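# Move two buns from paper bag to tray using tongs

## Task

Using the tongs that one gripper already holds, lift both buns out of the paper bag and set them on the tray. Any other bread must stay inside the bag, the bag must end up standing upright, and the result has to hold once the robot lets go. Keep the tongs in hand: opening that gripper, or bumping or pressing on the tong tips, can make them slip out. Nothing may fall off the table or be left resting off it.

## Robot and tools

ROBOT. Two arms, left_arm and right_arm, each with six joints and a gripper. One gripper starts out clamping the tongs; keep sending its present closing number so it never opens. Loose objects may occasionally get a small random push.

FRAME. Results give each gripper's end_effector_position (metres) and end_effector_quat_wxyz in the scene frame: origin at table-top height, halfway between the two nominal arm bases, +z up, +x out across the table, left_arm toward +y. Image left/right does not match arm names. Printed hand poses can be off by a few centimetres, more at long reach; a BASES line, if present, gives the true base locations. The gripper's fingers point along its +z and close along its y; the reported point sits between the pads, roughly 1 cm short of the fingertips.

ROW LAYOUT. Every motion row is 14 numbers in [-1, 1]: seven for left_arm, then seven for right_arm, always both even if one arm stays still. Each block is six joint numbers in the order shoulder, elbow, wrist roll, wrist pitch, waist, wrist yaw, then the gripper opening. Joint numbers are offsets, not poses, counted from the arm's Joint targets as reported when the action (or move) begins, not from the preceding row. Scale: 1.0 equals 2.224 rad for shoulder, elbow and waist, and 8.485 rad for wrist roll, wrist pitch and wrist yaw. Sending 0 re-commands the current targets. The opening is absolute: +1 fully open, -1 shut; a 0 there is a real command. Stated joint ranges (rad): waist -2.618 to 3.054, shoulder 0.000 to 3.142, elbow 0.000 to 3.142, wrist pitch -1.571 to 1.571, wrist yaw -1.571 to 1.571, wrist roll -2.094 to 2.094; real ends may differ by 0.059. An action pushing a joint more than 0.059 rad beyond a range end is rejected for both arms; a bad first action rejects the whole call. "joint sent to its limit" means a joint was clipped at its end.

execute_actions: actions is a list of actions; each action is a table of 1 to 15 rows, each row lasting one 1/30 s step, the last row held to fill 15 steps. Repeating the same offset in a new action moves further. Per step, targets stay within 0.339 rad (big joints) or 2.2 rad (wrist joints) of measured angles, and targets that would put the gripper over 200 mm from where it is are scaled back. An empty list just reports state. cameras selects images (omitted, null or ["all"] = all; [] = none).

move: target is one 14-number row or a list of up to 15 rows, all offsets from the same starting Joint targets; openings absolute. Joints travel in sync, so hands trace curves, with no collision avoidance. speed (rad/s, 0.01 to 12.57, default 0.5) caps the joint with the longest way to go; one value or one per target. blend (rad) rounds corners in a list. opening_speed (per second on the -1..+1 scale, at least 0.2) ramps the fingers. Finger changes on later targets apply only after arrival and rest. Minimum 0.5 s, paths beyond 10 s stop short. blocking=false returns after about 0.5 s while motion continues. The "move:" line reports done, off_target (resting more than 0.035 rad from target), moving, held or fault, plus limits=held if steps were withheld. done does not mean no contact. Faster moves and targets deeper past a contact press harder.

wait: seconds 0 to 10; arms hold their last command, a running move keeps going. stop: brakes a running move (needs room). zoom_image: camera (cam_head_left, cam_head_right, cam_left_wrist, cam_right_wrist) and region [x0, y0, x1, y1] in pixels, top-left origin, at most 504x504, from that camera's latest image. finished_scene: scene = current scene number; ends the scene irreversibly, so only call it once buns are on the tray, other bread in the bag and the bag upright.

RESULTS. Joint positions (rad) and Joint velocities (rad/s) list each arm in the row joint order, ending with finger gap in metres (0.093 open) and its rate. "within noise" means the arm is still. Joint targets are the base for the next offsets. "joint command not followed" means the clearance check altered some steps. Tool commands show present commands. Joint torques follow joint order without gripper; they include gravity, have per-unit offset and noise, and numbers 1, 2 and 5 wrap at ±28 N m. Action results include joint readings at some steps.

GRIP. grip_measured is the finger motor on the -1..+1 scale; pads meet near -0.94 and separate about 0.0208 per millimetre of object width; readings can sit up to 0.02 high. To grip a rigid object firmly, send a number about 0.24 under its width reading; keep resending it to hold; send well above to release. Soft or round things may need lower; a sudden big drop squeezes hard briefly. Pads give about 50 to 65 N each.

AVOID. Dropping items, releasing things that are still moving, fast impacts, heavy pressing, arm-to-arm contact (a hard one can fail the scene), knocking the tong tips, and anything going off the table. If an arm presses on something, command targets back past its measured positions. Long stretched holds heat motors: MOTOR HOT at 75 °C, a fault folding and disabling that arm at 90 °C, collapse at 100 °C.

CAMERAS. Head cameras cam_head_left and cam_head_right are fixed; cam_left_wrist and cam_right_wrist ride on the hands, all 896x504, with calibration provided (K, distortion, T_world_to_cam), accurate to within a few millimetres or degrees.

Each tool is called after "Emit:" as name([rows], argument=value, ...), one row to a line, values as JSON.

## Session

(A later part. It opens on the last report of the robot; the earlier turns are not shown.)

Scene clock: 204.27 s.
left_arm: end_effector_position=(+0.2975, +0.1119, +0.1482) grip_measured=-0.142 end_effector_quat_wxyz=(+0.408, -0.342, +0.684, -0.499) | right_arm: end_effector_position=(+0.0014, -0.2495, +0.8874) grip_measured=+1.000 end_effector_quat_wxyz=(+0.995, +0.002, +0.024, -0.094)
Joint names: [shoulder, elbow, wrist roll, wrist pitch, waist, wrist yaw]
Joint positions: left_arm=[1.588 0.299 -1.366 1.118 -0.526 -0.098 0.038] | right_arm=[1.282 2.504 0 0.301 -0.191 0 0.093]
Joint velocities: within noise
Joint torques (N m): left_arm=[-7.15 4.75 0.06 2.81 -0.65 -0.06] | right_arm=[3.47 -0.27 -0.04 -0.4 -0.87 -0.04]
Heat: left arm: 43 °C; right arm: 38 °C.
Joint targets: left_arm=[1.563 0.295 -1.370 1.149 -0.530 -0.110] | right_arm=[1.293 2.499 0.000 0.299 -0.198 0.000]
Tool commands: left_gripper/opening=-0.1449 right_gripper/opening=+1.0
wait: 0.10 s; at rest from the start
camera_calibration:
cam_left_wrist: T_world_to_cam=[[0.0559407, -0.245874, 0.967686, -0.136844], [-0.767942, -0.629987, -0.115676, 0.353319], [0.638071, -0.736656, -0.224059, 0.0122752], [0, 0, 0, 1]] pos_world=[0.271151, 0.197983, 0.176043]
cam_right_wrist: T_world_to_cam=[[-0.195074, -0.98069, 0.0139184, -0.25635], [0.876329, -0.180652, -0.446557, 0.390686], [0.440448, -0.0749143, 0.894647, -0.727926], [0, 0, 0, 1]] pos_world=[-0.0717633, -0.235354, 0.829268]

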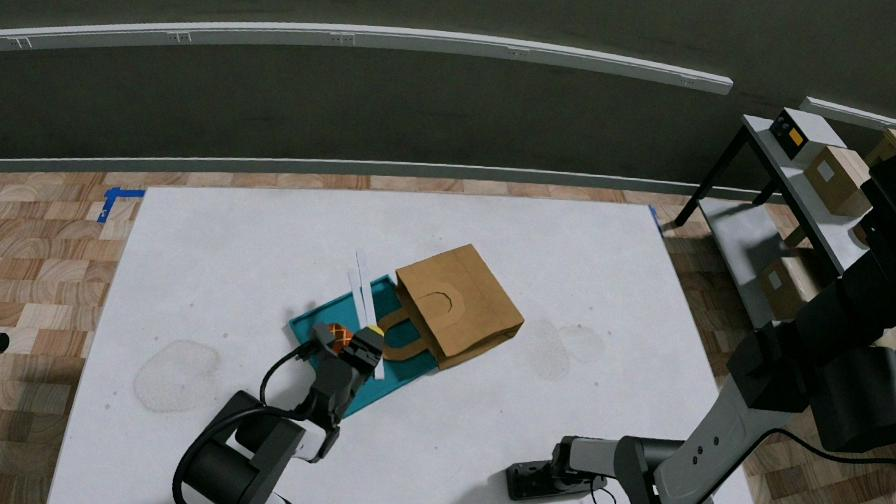

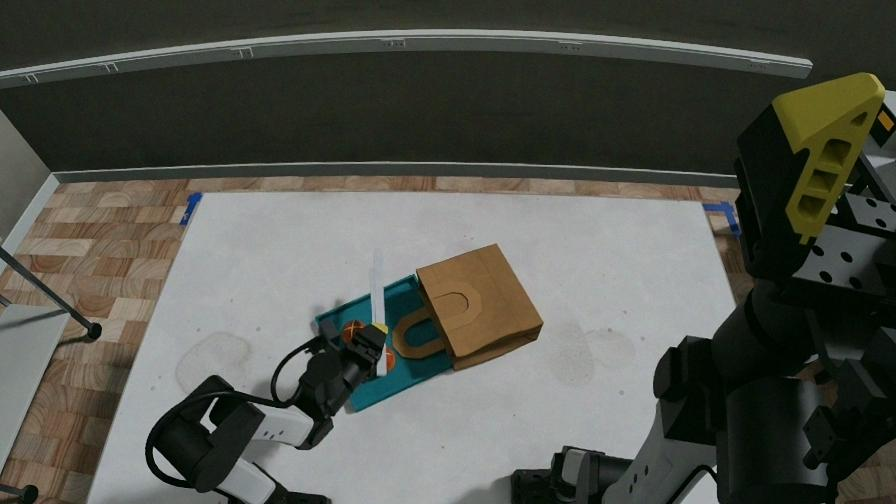

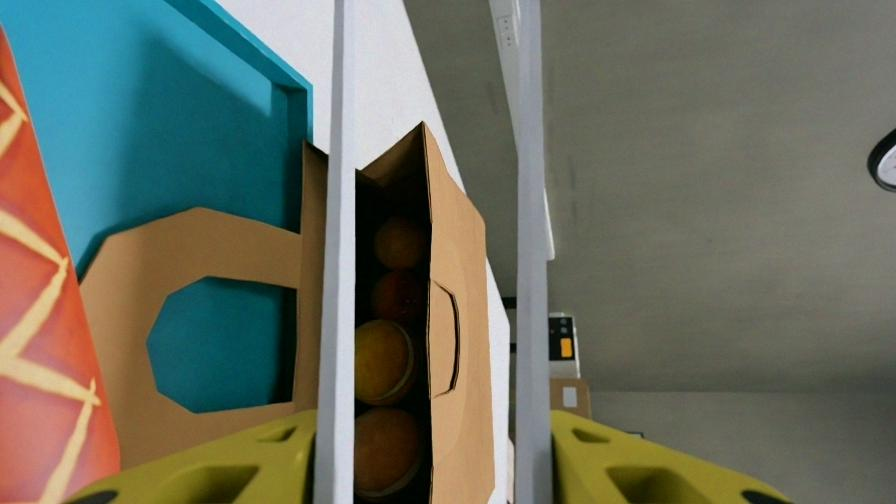

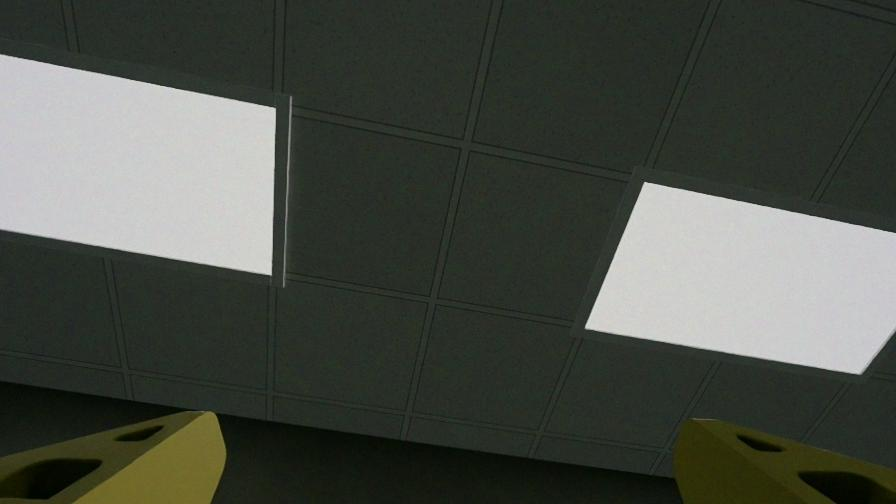

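Emit:
zoom_image(camera="cam_left_wrist", region=[310, 0, 370, 60])

Emit:
zoom_image(camera="cam_left_wrist", region=[500, 0, 560, 60])

Scaled by 8.400 from the camera's 896x504 image, which has a finer 1280x720 frame.

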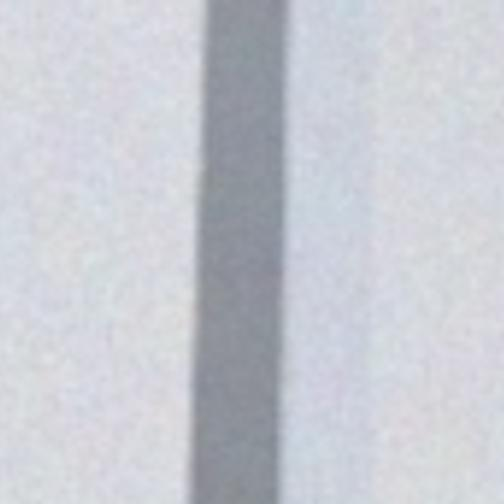

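Scaled by 8.400 from the camera's 896x504 image, which has a finer 1280x720 frame.

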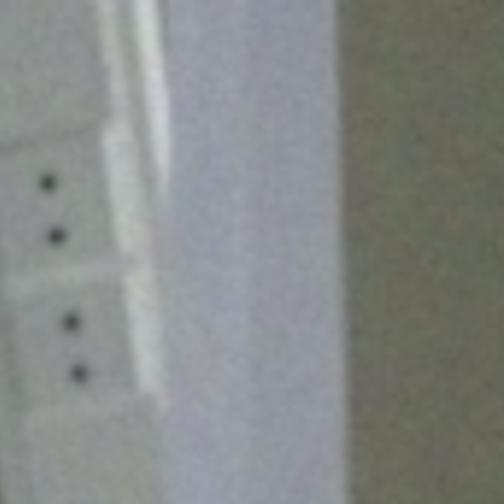

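Emit:
move([
  [0.0072,0.3543,0.1312,-0.2090,0.4114,0.1567,-0.1449, 0,0,0,0,0,0,1.0],
  [0.0737,0.3701,0.2873,-0.2130,0.2257,0.0844,-0.1449, 0,0,0,0,0,0,1.0],
], speed=0.9, blend=0.1, cameras=["cam_left_wrist","cam_head_left","cam_head_right"])

Emit:
zoom_image(camera="cam_head_left", region=[260, 210, 560, 440])

Emit:
zoom_image(camera="cam_head_right", region=[260, 210, 560, 440])

Scene clock: 280.90 s.
left_arm: end_effector_position=(+0.3043, +0.1868, +0.1083) grip_measured=-0.142 end_effector_quat_wxyz=(+0.270, +0.523, +0.786, -0.188) | right_arm: end_effector_position=(+0.0014, -0.2495, +0.8874) grip_measured=+1.000 end_effector_quat_wxyz=(+0.995, +0.002, +0.024, -0.094)
Joint names: [shoulder, elbow, wrist roll, wrist pitch, waist, wrist yaw]
Joint positions: left_arm=[1.715 1.091 1.06 -0.65 -0.027 0.61 0.038] | right_arm=[1.282 2.504 0 0.301 -0.191 0 0.093]
Joint velocities: within noise
Joint torques (N m): left_arm=[-6.5 8.88 0.09 0.8 -0.5 0.37] | right_arm=[3.44 -0.25 -0.03 -0.4 -0.85 -0.04]
Heat: left arm: 43 °C; right arm: 37 °C.
Joint targets: left_arm=[1.727 1.118 1.068 -0.659 -0.028 0.606] | right_arm=[1.293 2.499 0.000 0.299 -0.198 0.000]
move: done
camera_calibration:
cam_left_wrist: T_world_to_cam=[[-0.921416, -0.386994, 0.0350514, 0.34458], [-0.383867, 0.892527, -0.236731, 0.0128495], [0.0603294, -0.231583, -0.970943, 0.216515], [0, 0, 0, 1]] pos_world=[0.309371, 0.172023, 0.201187]
Images, in order (width x height): cam_head_left 896x504, cam_head_right 896x504, cam_left_wrist 896x504.

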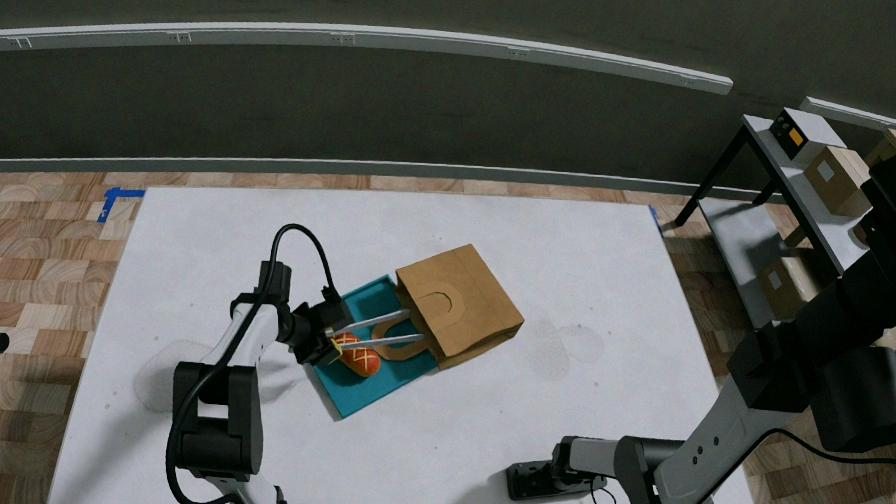

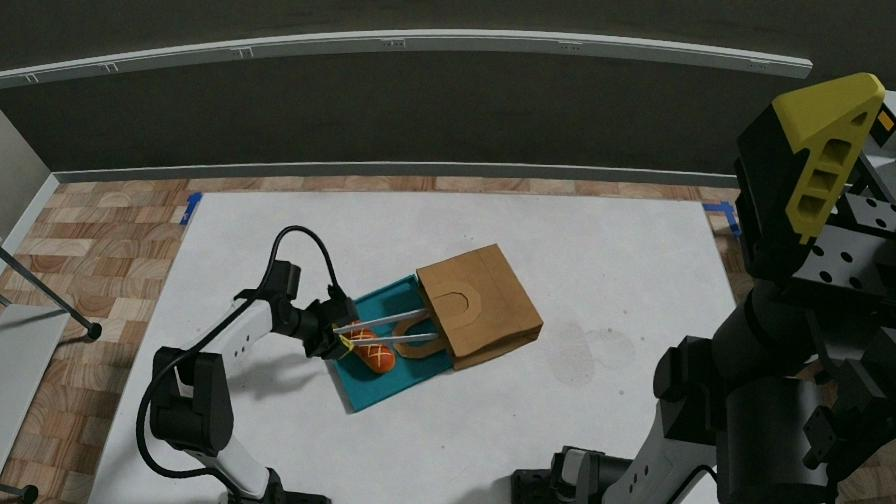

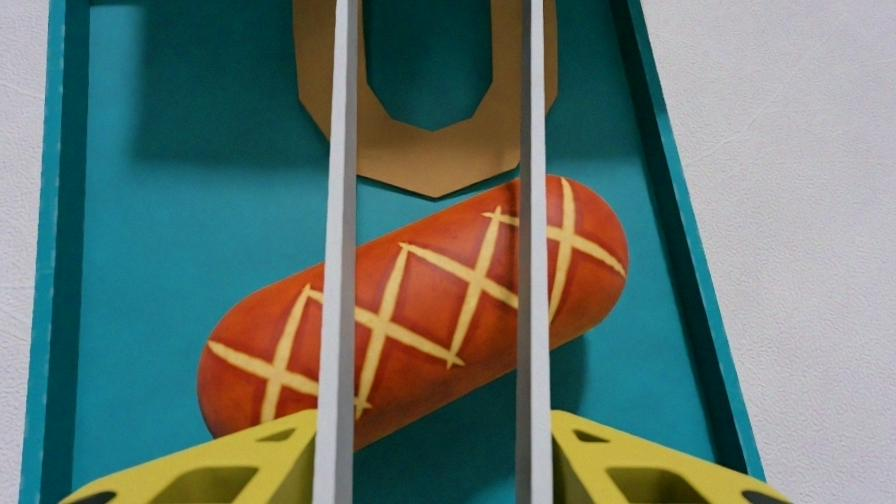

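Scaled by 1.680 from the camera's 896x504 image, which has a finer 1280x720 frame.

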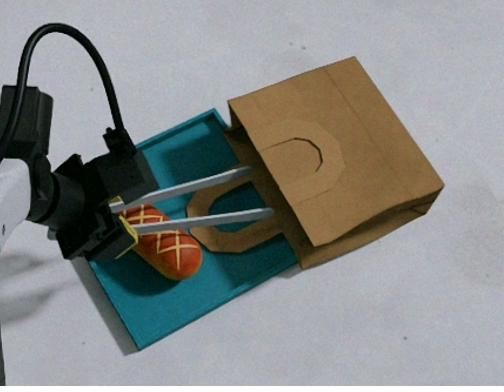

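Scaled by 1.680 from the camera's 896x504 image, which has a finer 1280x720 frame.

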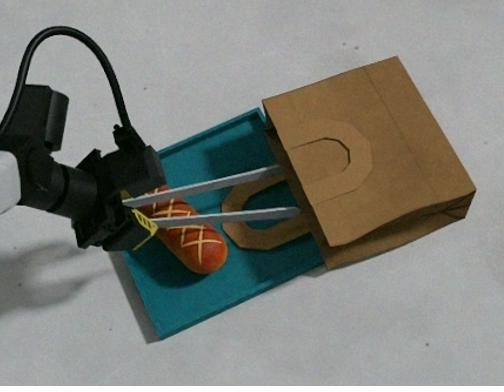

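Emit:
move(target=[0,0,0,0,0,0,-0.21, 0,0,0,0,0,0,1.0], opening_speed=0.2, cameras=["cam_left_wrist"])

Scene clock: 286.80 s.
left_arm: end_effector_position=(+0.3043, +0.1869, +0.1082) grip_measured=-0.206 end_effector_quat_wxyz=(+0.270, +0.524, +0.786, -0.187) | right_arm: end_effector_position=(+0.0014, -0.2495, +0.8874) grip_measured=+1.000 end_effector_quat_wxyz=(+0.995, +0.002, +0.024, -0.094)
Joint names: [shoulder, elbow, wrist roll, wrist pitch, waist, wrist yaw]
Joint positions: left_arm=[1.715 1.091 1.061 -0.65 -0.027 0.609 0.035] | right_arm=[1.282 2.504 0 0.301 -0.191 0 0.093]
Joint velocities: within noise
Joint torques (N m): left_arm=[-6.52 8.87 0.12 0.79 -0.47 0.38] | right_arm=[3.43 -0.24 -0.04 -0.41 -0.88 -0.05]
Heat: left arm: 43 °C; right arm: 37 °C.
Joint targets: left_arm=[1.727 1.118 1.068 -0.659 -0.028 0.606] | right_arm=[1.293 2.499 0.000 0.299 -0.198 0.000]
move: done
camera_calibration:
cam_left_wrist: T_world_to_cam=[[-0.92157, -0.386691, 0.0343226, 0.344724], [-0.383447, 0.892886, -0.236055, 0.0125004], [0.0606344, -0.230703, -0.971133, 0.21621], [0, 0, 0, 1]] pos_world=[0.309371, 0.172021, 0.201088]
Images, in order (width x height): cam_left_wrist 896x504.

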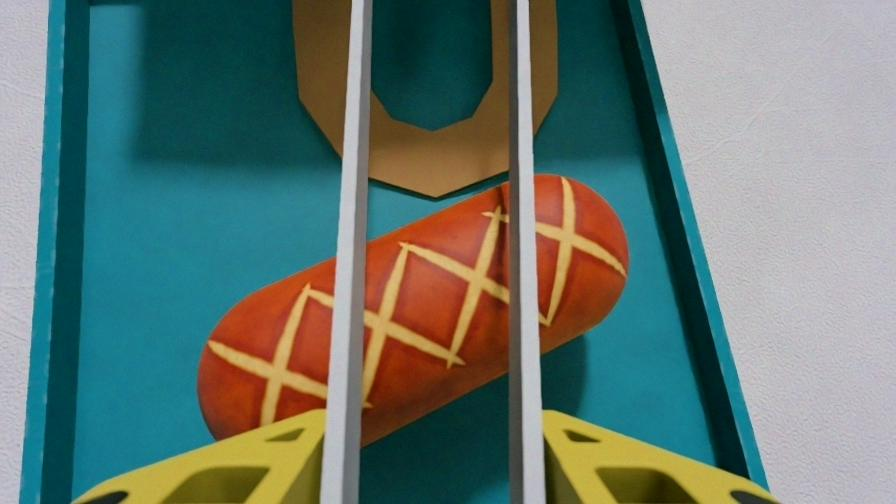

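Emit:
move(target=[0.0513,0.0227,-0.0188,0.0208,-0.0592,-0.0030,-0.21, 0,0,0,0,0,0,1.0], speed=0.3, cameras=["cam_left_wrist","cam_head_left","cam_head_right"])

Emit:
zoom_image(camera="cam_head_left", region=[260, 210, 560, 440])

Emit:
zoom_image(camera="cam_head_right", region=[260, 210, 560, 440])

Scene clock: 294.43 s.
left_arm: end_effector_position=(+0.3286, +0.1386, +0.0917) grip_measured=-0.206 end_effector_quat_wxyz=(+0.274, +0.526, +0.781, -0.195) | right_arm: end_effector_position=(+0.0014, -0.2495, +0.8874) grip_measured=+1.000 end_effector_quat_wxyz=(+0.995, +0.002, +0.024, -0.094)
Joint names: [shoulder, elbow, wrist roll, wrist pitch, waist, wrist yaw]
Joint positions: left_arm=[1.828 1.143 0.916 -0.503 -0.159 0.585 0.035] | right_arm=[1.282 2.504 0 0.301 -0.191 0 0.093]
Joint velocities: within noise
Joint torques (N m): left_arm=[-7.46 8.79 -0.03 1.33 -0.44 0.36] | right_arm=[3.44 -0.24 -0.04 -0.41 -0.87 -0.04]
Heat: left arm: 43 °C; right arm: 37 °C.
Joint targets: left_arm=[1.841 1.168 0.909 -0.482 -0.160 0.581] | right_arm=[1.293 2.499 0.000 0.299 -0.198 0.000]
move: done
camera_calibration:
cam_left_wrist: T_world_to_cam=[[-0.925899, -0.37577, 0.0388409, 0.348496], [-0.372959, 0.892897, -0.252263, 0.0590452], [0.0601121, -0.248056, -0.966879, 0.189774], [0, 0, 0, 1]] pos_world=[0.333286, 0.125308, 0.184847]
Images, in order (width x height): cam_head_left 896x504, cam_head_right 896x504, cam_left_wrist 896x504.

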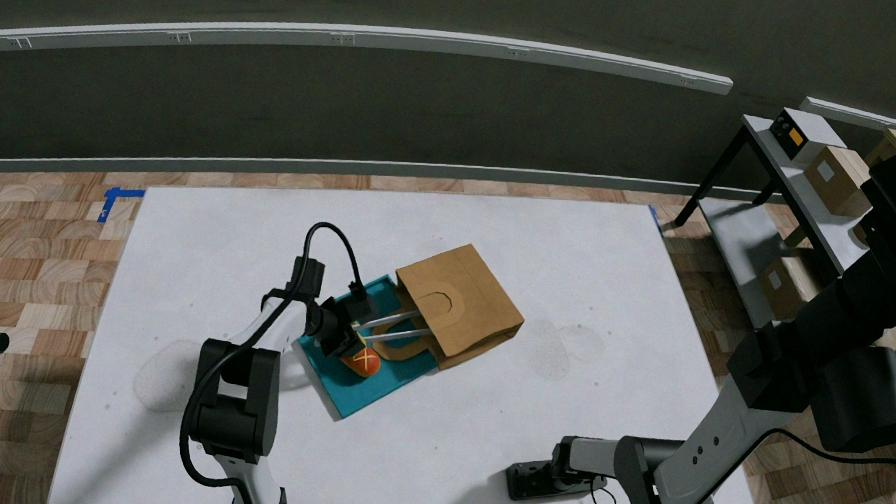

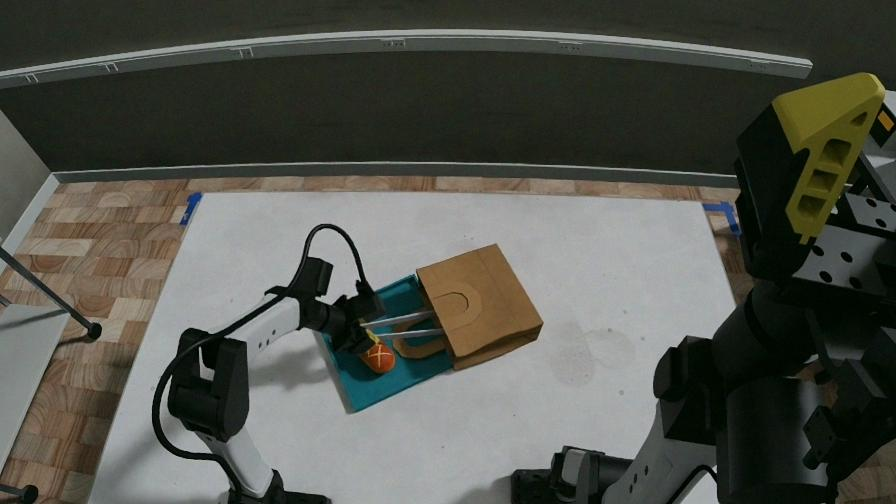

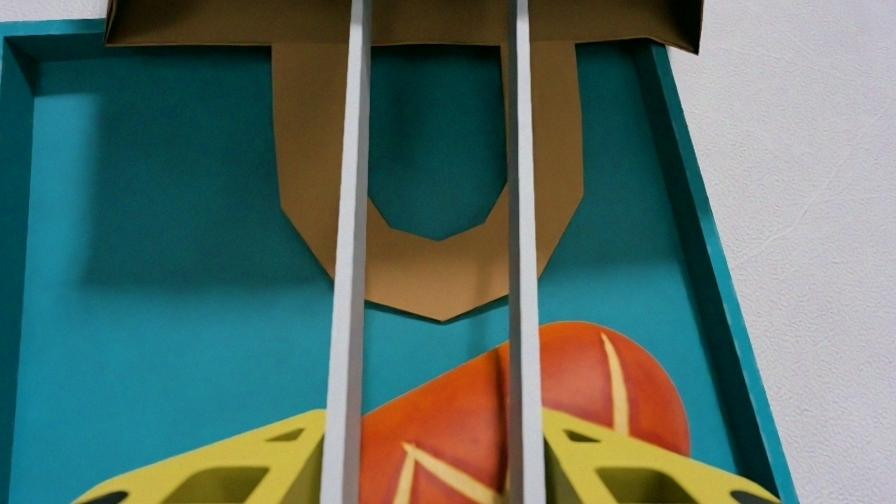

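Scaled by 1.680 from the camera's 896x504 image, which has a finer 1280x720 frame.

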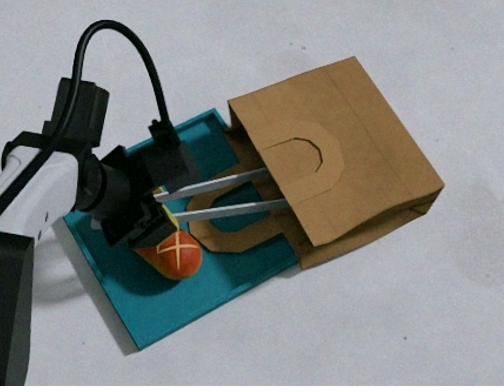

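Scaled by 1.680 from the camera's 896x504 image, which has a finer 1280x720 frame.

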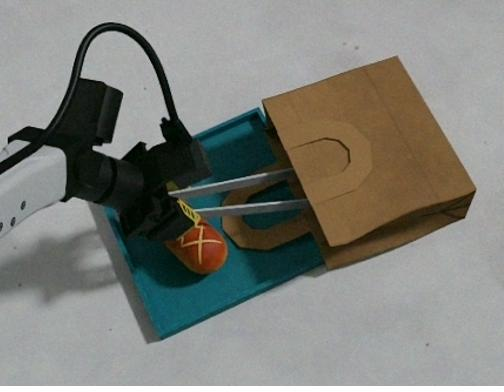

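Emit:
move(target=[0.0513,0.0229,-0.0187,0.0207,-0.0589,-0.0047,-0.21, 0,0,0,0,0,0,1.0], speed=0.25, cameras=["cam_left_wrist","cam_head_left","cam_head_right"])

Emit:
zoom_image(camera="cam_head_left", region=[260, 210, 560, 440])

Emit:
zoom_image(camera="cam_head_right", region=[260, 210, 560, 440])

Scene clock: 312.90 s.
left_arm: end_effector_position=(+0.3487, +0.0854, +0.0742) grip_measured=-0.206 end_effector_quat_wxyz=(+0.286, +0.521, +0.780, -0.198) | right_arm: end_effector_position=(+0.0014, -0.2495, +0.8874) grip_measured=+1.000 end_effector_quat_wxyz=(+0.995, +0.002, +0.024, -0.094)
Joint names: [shoulder, elbow, wrist roll, wrist pitch, waist, wrist yaw]
Joint positions: left_arm=[1.941 1.192 0.759 -0.337 -0.288 0.543 0.035] | right_arm=[1.282 2.504 0 0.301 -0.191 0 0.093]
Joint velocities: within noise
Joint torques (N m): left_arm=[-8.31 8.88 -0.08 1.64 -0.61 0.34] | right_arm=[3.48 -0.24 -0.05 -0.41 -0.88 -0.05]
Heat: left arm: 43 °C; right arm: 37 °C.
Joint targets: left_arm=[1.955 1.219 0.750 -0.306 -0.291 0.541] | right_arm=[1.293 2.499 0.000 0.299 -0.198 0.000]
move: done
camera_calibration:
cam_left_wrist: T_world_to_cam=[[-0.922776, -0.383836, 0.033972, 0.347694], [-0.377763, 0.883722, -0.276282, 0.113804], [0.0760252, -0.267779, -0.960476, 0.154131], [0, 0, 0, 1]] pos_world=[0.352116, 0.0741595, 0.16767]
Images, in order (width x height): cam_head_left 896x504, cam_head_right 896x504, cam_left_wrist 896x504.

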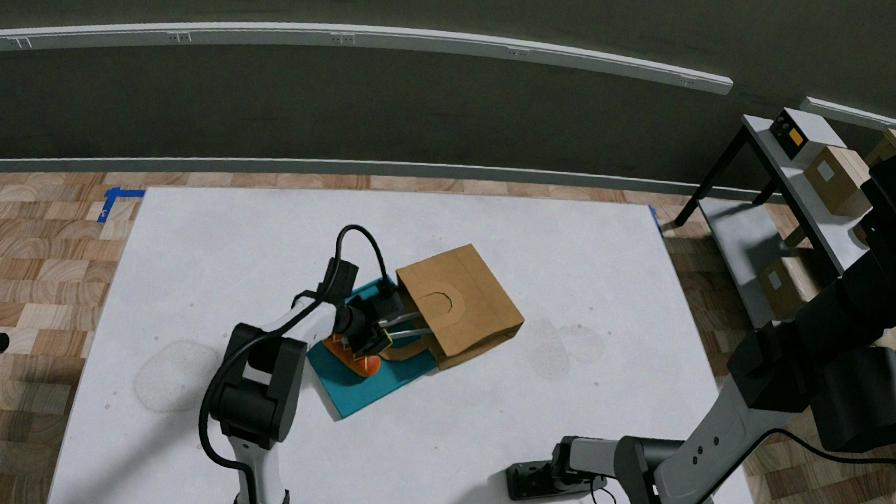

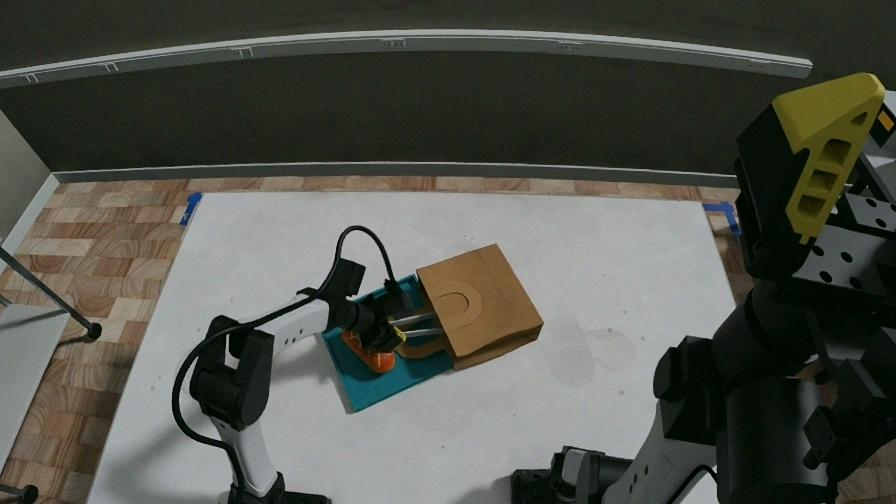

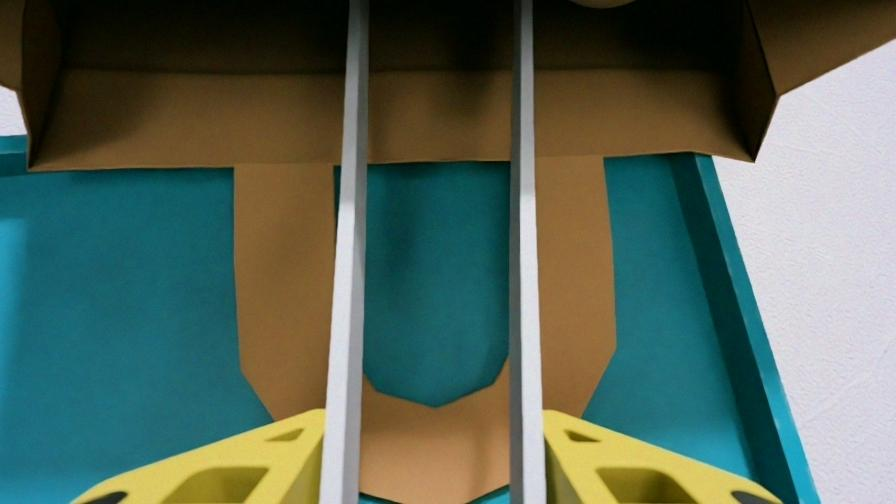

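Scaled by 1.680 from the camera's 896x504 image, which has a finer 1280x720 frame.

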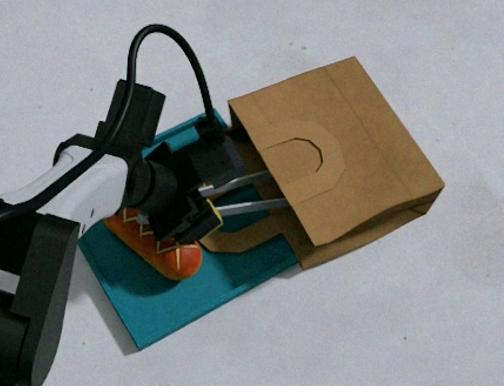

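Scaled by 1.680 from the camera's 896x504 image, which has a finer 1280x720 frame.

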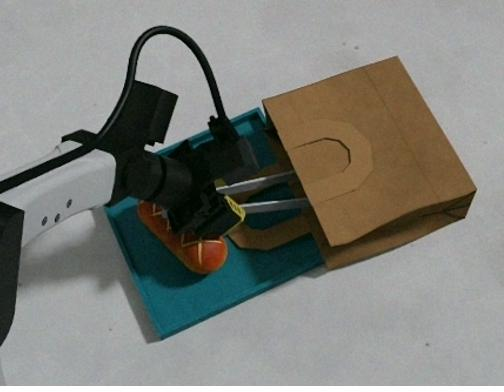

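Emit:
zoom_image(camera="cam_left_wrist", region=[250, 0, 750, 120])

Scaled by 1.008 from the camera's 896x504 image, which has a finer 1280x720 frame.

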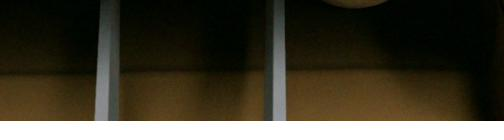

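Emit:
zoom_image(camera="cam_left_wrist", region=[350, 0, 540, 60])

Emit:
zoom_image(camera="cam_left_wrist", region=[540, 0, 730, 60])

Scaled by 2.653 from the camera's 896x504 image, which has a finer 1280x720 frame.

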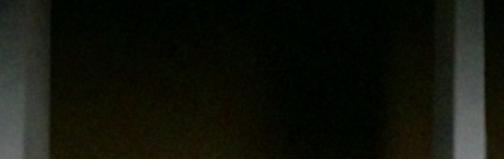

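Scaled by 2.653 from the camera's 896x504 image, which has a finer 1280x720 frame.

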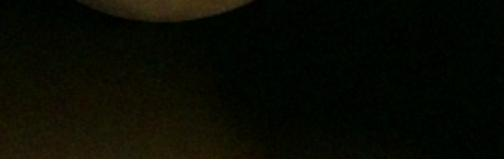

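Emit:
move(target=[0,0,0,0,0,0,-0.28, 0,0,0,0,0,0,1.0], opening_speed=0.2, cameras=["cam_left_wrist"])

Scene clock: 322.00 s.
left_arm: end_effector_position=(+0.3488, +0.0855, +0.0742) grip_measured=-0.275 end_effector_quat_wxyz=(+0.286, +0.520, +0.780, -0.198) | right_arm: end_effector_position=(+0.0014, -0.2495, +0.8874) grip_measured=+1.000 end_effector_quat_wxyz=(+0.995, +0.002, +0.024, -0.094)
Joint names: [shoulder, elbow, wrist roll, wrist pitch, waist, wrist yaw]
Joint positions: left_arm=[1.941 1.192 0.758 -0.336 -0.288 0.542 0.032] | right_arm=[1.282 2.504 0 0.301 -0.191 0 0.093]
Joint velocities: within noise
Joint torques (N m): left_arm=[-8.31 8.91 -0.05 1.63 -0.59 0.35] | right_arm=[3.45 -0.25 -0.03 -0.41 -0.87 -0.04]
Heat: left arm: 44 °C; right arm: 37 °C.
Joint targets: left_arm=[1.955 1.219 0.750 -0.307 -0.291 0.541] | right_arm=[1.293 2.499 0.000 0.299 -0.198 0.000]
move: done
camera_calibration:
cam_left_wrist: T_world_to_cam=[[-0.922304, -0.384969, 0.0339688, 0.347793], [-0.378873, 0.883349, -0.275952, 0.114246], [0.0762269, -0.267382, -0.960571, 0.154031], [0, 0, 0, 1]] pos_world=[0.352314, 0.0741555, 0.167671]
Images, in order (width x height): cam_left_wrist 896x504.

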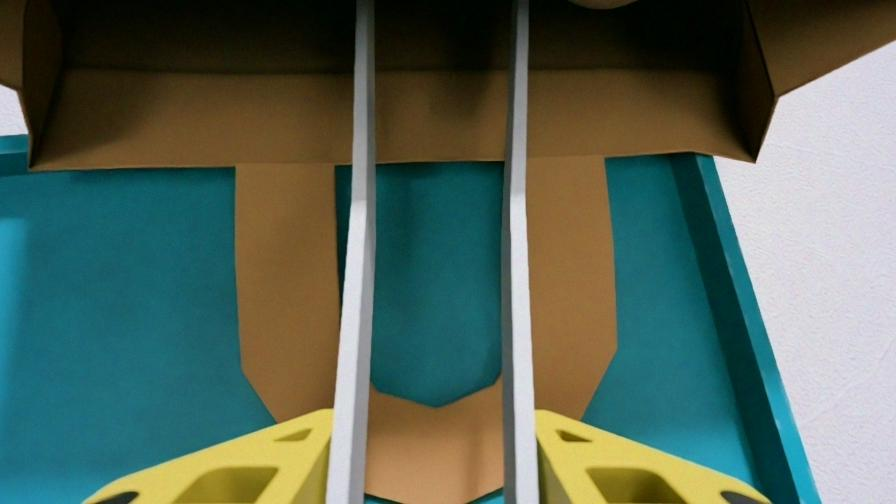

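Emit:
move(target=[0,0,0,0,0,0,-0.36, 0,0,0,0,0,0,1.0], opening_speed=0.2, cameras=["cam_left_wrist"])

Scene clock: 324.80 s.
left_arm: end_effector_position=(+0.3489, +0.0855, +0.0742) grip_measured=-0.353 end_effector_quat_wxyz=(+0.287, +0.520, +0.780, -0.198) | right_arm: end_effector_position=(+0.0014, -0.2495, +0.8874) grip_measured=+1.000 end_effector_quat_wxyz=(+0.995, +0.002, +0.024, -0.094)
Joint names: [shoulder, elbow, wrist roll, wrist pitch, waist, wrist yaw]
Joint positions: left_arm=[1.941 1.192 0.758 -0.336 -0.288 0.542 0.028] | right_arm=[1.282 2.504 0 0.301 -0.191 0 0.093]
Joint velocities: within noise
Joint torques (N m): left_arm=[-8.32 8.91 -0.05 1.63 -0.59 0.35] | right_arm=[3.47 -0.23 -0.04 -0.4 -0.87 -0.04]
Heat: left arm: 44 °C; right arm: 37 °C.
Joint targets: left_arm=[1.955 1.219 0.750 -0.307 -0.291 0.541] | right_arm=[1.293 2.499 0.000 0.299 -0.198 0.000]
move: done
camera_calibration:
cam_left_wrist: T_world_to_cam=[[-0.922317, -0.384969, 0.0336271, 0.347854], [-0.378761, 0.883316, -0.276212, 0.114252], [0.0766298, -0.267492, -0.960508, 0.153886], [0, 0, 0, 1]] pos_world=[0.352313, 0.0741559, 0.167669]
Images, in order (width x height): cam_left_wrist 896x504.

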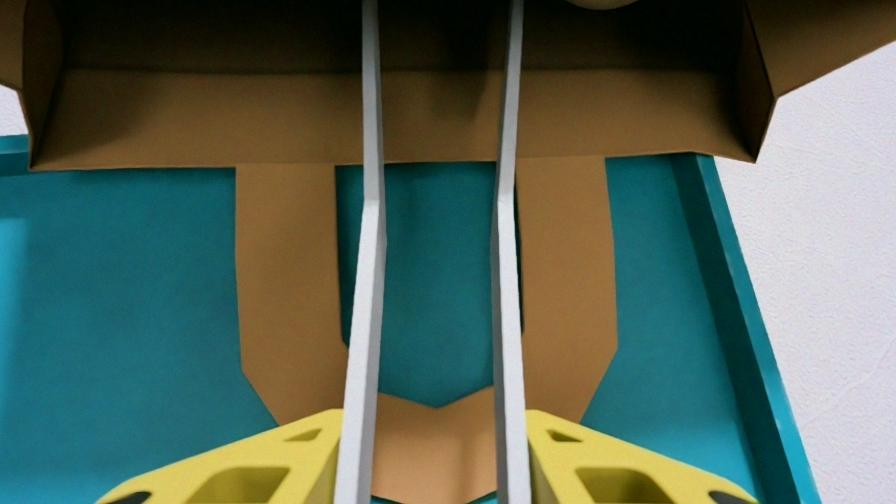

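Emit:
move(target=[0,0,0,0,0,0,-0.42, 0,0,0,0,0,0,1.0], opening_speed=0.2, cameras=["cam_left_wrist"])

Scene clock: 329.87 s.
left_arm: end_effector_position=(+0.3489, +0.0855, +0.0743) grip_measured=-0.411 end_effector_quat_wxyz=(+0.287, +0.520, +0.780, -0.198) | right_arm: end_effector_position=(+0.0014, -0.2495, +0.8874) grip_measured=+1.000 end_effector_quat_wxyz=(+0.995, +0.002, +0.024, -0.094)
Joint names: [shoulder, elbow, wrist roll, wrist pitch, waist, wrist yaw]
Joint positions: left_arm=[1.941 1.192 0.758 -0.336 -0.288 0.542 0.025] | right_arm=[1.282 2.504 0 0.301 -0.191 0 0.093]
Joint velocities: within noise
Joint torques (N m): left_arm=[-8.29 8.91 -0.05 1.63 -0.61 0.34] | right_arm=[3.49 -0.27 -0.04 -0.41 -0.83 -0.05]
Heat: left arm: 44 °C; right arm: 36 °C.
Joint targets: left_arm=[1.955 1.219 0.750 -0.306 -0.291 0.541] | right_arm=[1.293 2.499 0.000 0.299 -0.198 0.000]
move: done
camera_calibration:
cam_left_wrist: T_world_to_cam=[[-0.922336, -0.384945, 0.0333712, 0.34799], [-0.378654, 0.8833, -0.276409, 0.114313], [0.0769257, -0.267578, -0.96046, 0.153868], [0, 0, 0, 1]] pos_world=[0.352412, 0.0741563, 0.167768]
Images, in order (width x height): cam_left_wrist 896x504.

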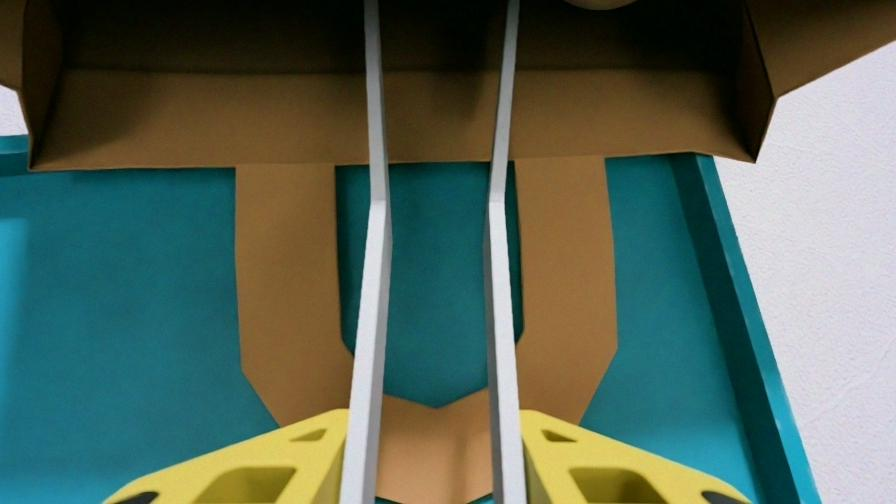

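Emit:
move(target=[-0.0506,-0.0511,0.0166,-0.0078,0.0598,0.0068,-0.42, 0,0,0,0,0,0,1.0], speed=0.15, cameras=["cam_left_wrist","cam_head_left"])

Emit:
zoom_image(camera="cam_head_left", region=[340, 230, 500, 400])

Scene clock: 336.13 s.
left_arm: end_effector_position=(+0.3408, +0.1327, +0.0745) grip_measured=-0.411 end_effector_quat_wxyz=(+0.295, +0.522, +0.777, -0.192) | right_arm: end_effector_position=(+0.0014, -0.2495, +0.8874) grip_measured=+1.000 end_effector_quat_wxyz=(+0.995, +0.002, +0.024, -0.094)
Joint names: [shoulder, elbow, wrist roll, wrist pitch, waist, wrist yaw]
Joint positions: left_arm=[1.88 1.111 0.887 -0.364 -0.166 0.591 0.025] | right_arm=[1.282 2.504 0 0.301 -0.191 0 0.093]
Joint velocities: within noise
Joint torques (N m): left_arm=[-11.78 5.89 0.06 1.1 0.39 0.45] | right_arm=[3.44 -0.24 -0.04 -0.4 -0.87 -0.04]
Heat: left arm: 44 °C; right arm: 36 °C.
Joint targets: left_arm=[1.843 1.106 0.891 -0.373 -0.158 0.599] | right_arm=[1.293 2.499 0.000 0.299 -0.198 0.000]
move: off_target (left_arm); left_arm: the shoulder is farthest, 0.037 rad from its target
camera_calibration:
cam_left_wrist: T_world_to_cam=[[-0.922323, -0.386173, 0.0138117, 0.360286], [-0.373858, 0.882732, -0.284631, 0.0687133], [0.0977247, -0.267685, -0.958538, 0.160176], [0, 0, 0, 1]] pos_world=[0.342336, 0.121354, 0.168116]
Images, in order (width x height): cam_head_left 896x504, cam_left_wrist 896x504.

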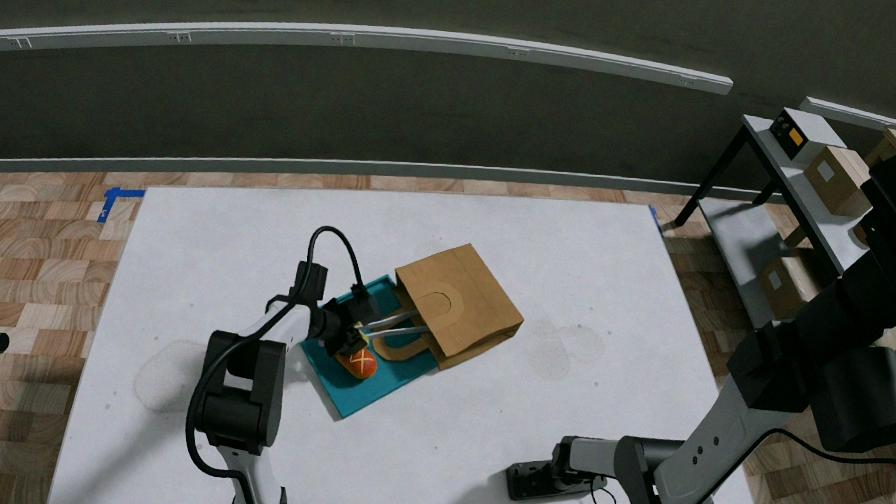

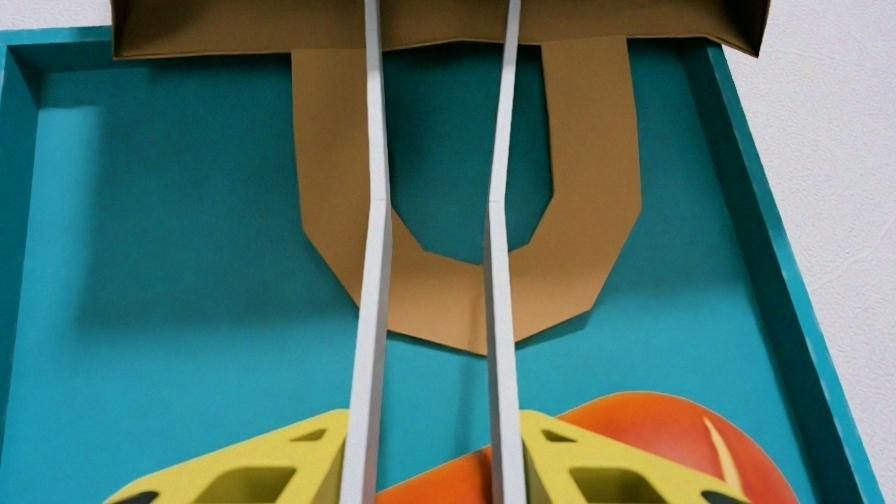

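Scaled by 2.965 from the camera's 896x504 image, which has a finer 1280x720 frame.

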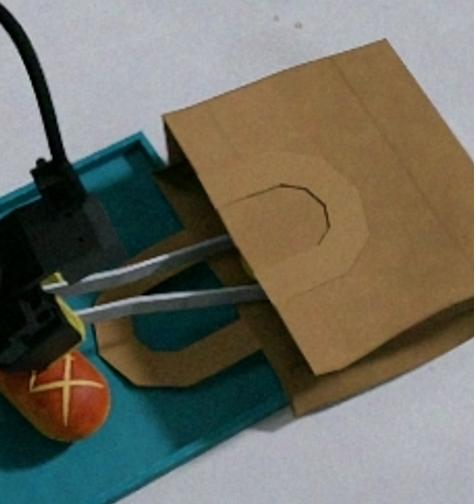

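Emit:
move(target=[0.0112,0.0355,-0.0042,-0.0038,-0.0085,-0.0018,-0.42, 0,0,0,0,0,0,1.0], speed=0.15, cameras=["cam_left_wrist","cam_head_left"])

Emit:
zoom_image(camera="cam_head_left", region=[340, 230, 500, 400])

Scene clock: 342.53 s.
left_arm: end_effector_position=(+0.3449, +0.1291, +0.0843) grip_measured=-0.411 end_effector_quat_wxyz=(+0.291, +0.518, +0.780, -0.195) | right_arm: end_effector_position=(+0.0014, -0.2495, +0.8874) grip_measured=+1.000 end_effector_quat_wxyz=(+0.995, +0.002, +0.024, -0.094)
Joint names: [shoulder, elbow, wrist roll, wrist pitch, waist, wrist yaw]
Joint positions: left_arm=[1.88 1.157 0.87 -0.413 -0.174 0.588 0.025] | right_arm=[1.282 2.504 0 0.301 -0.191 0 0.093]
Joint velocities: within noise
Joint torques (N m): left_arm=[-9.87 8.98 -0.11 1.27 -0.53 0.33] | right_arm=[3.43 -0.21 -0.04 -0.4 -0.88 -0.05]
Heat: left arm: 45 °C; right arm: 36 °C.
Joint targets: left_arm=[1.868 1.185 0.855 -0.405 -0.177 0.583] | right_arm=[1.293 2.499 0.000 0.299 -0.198 0.000]
move: done
camera_calibration:
cam_left_wrist: T_world_to_cam=[[-0.91957, -0.392078, 0.0257876, 0.361269], [-0.38305, 0.879903, -0.281146, 0.0793281], [0.0875407, -0.268412, -0.959318, 0.171744], [0, 0, 0, 1]] pos_world=[0.347564, 0.117943, 0.177744]
Images, in order (width x height): cam_head_left 896x504, cam_left_wrist 896x504.

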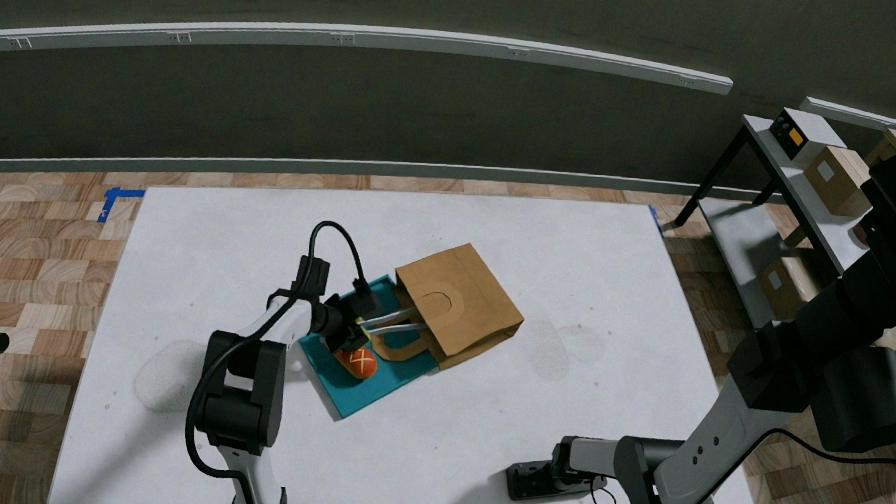

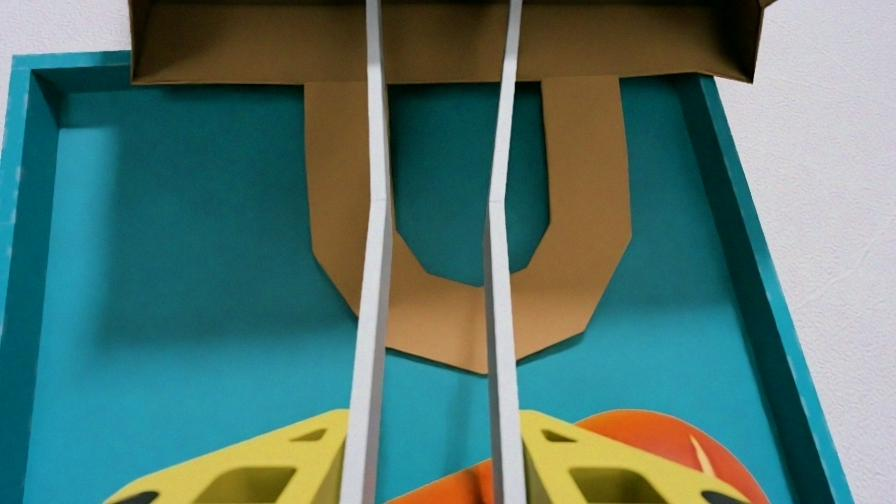

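Scaled by 2.965 from the camera's 896x504 image, which has a finer 1280x720 frame.

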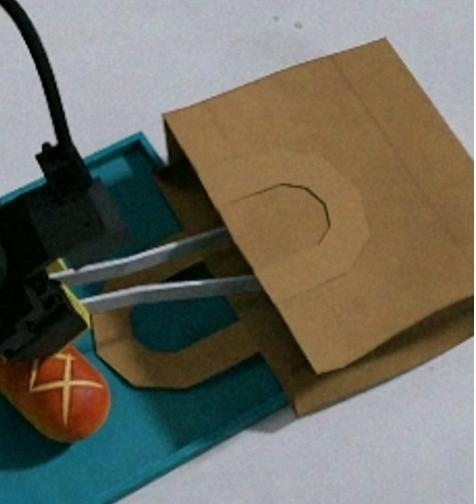

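Emit:
move(target=[-0.0292,-0.0247,0.0173,-0.0120,0.0589,0.0062,-0.42, 0,0,0,0,0,0,1.0], speed=0.12, cameras=["cam_left_wrist","cam_head_left"])

Emit:
zoom_image(camera="cam_head_left", region=[340, 230, 500, 400])

Scene clock: 348.50 s.
left_arm: end_effector_position=(+0.3376, +0.1739, +0.0881) grip_measured=-0.411 end_effector_quat_wxyz=(+0.291, +0.515, +0.784, -0.190) | right_arm: end_effector_position=(+0.0014, -0.2495, +0.8874) grip_measured=+1.000 end_effector_quat_wxyz=(+0.995, +0.002, +0.024, -0.094)
Joint names: [shoulder, elbow, wrist roll, wrist pitch, waist, wrist yaw]
Joint positions: left_arm=[1.84 1.134 0.998 -0.502 -0.053 0.624 0.025] | right_arm=[1.282 2.504 0 0.301 -0.191 0 0.093]
Joint velocities: within noise
Joint torques (N m): left_arm=[-11.54 6.05 0.04 0.96 0.31 0.52] | right_arm=[3.45 -0.23 -0.04 -0.41 -0.87 -0.04]
Heat: left arm: 45 °C; right arm: 36 °C.
Joint targets: left_arm=[1.803 1.130 1.002 -0.507 -0.046 0.636] | right_arm=[1.293 2.499 0.000 0.299 -0.198 0.000]
move: off_target (left_arm); left_arm: the shoulder is farthest, 0.037 rad from its target
camera_calibration:
cam_left_wrist: T_world_to_cam=[[-0.915532, -0.401697, 0.0209788, 0.372853], [-0.391639, 0.878284, -0.274293, 0.04079], [0.0917571, -0.25934, -0.961417, 0.185238], [0, 0, 0, 1]] pos_world=[0.340337, 0.161988, 0.181458]
Images, in order (width x height): cam_head_left 896x504, cam_left_wrist 896x504.

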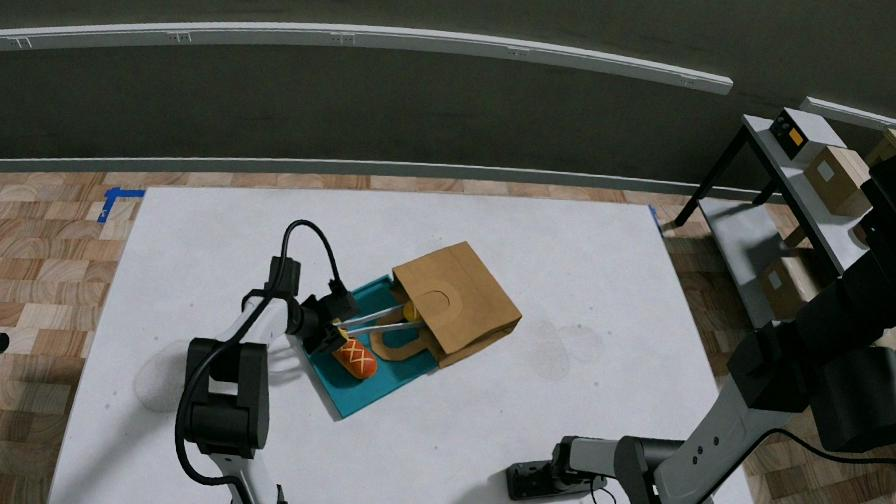

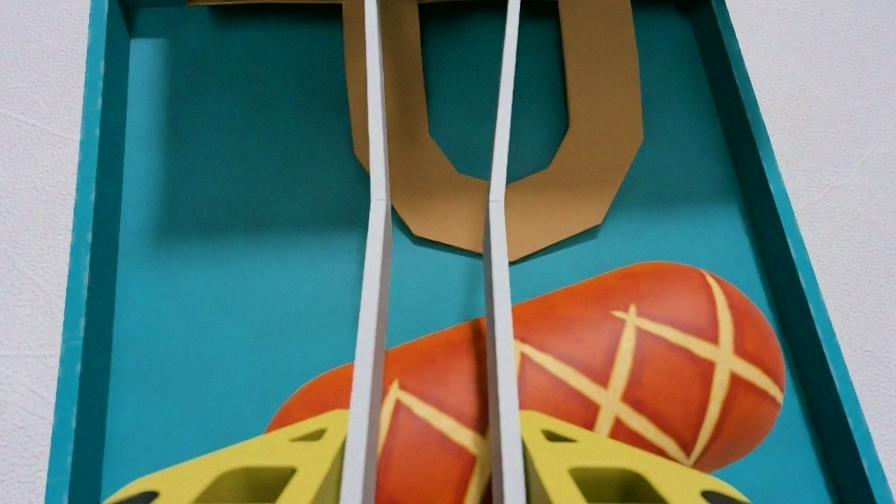

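Scaled by 2.965 from the camera's 896x504 image, which has a finer 1280x720 frame.

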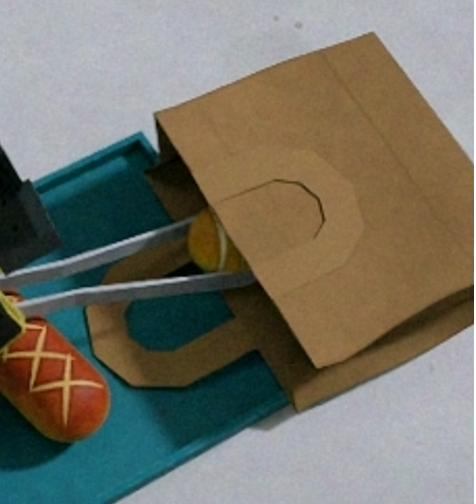

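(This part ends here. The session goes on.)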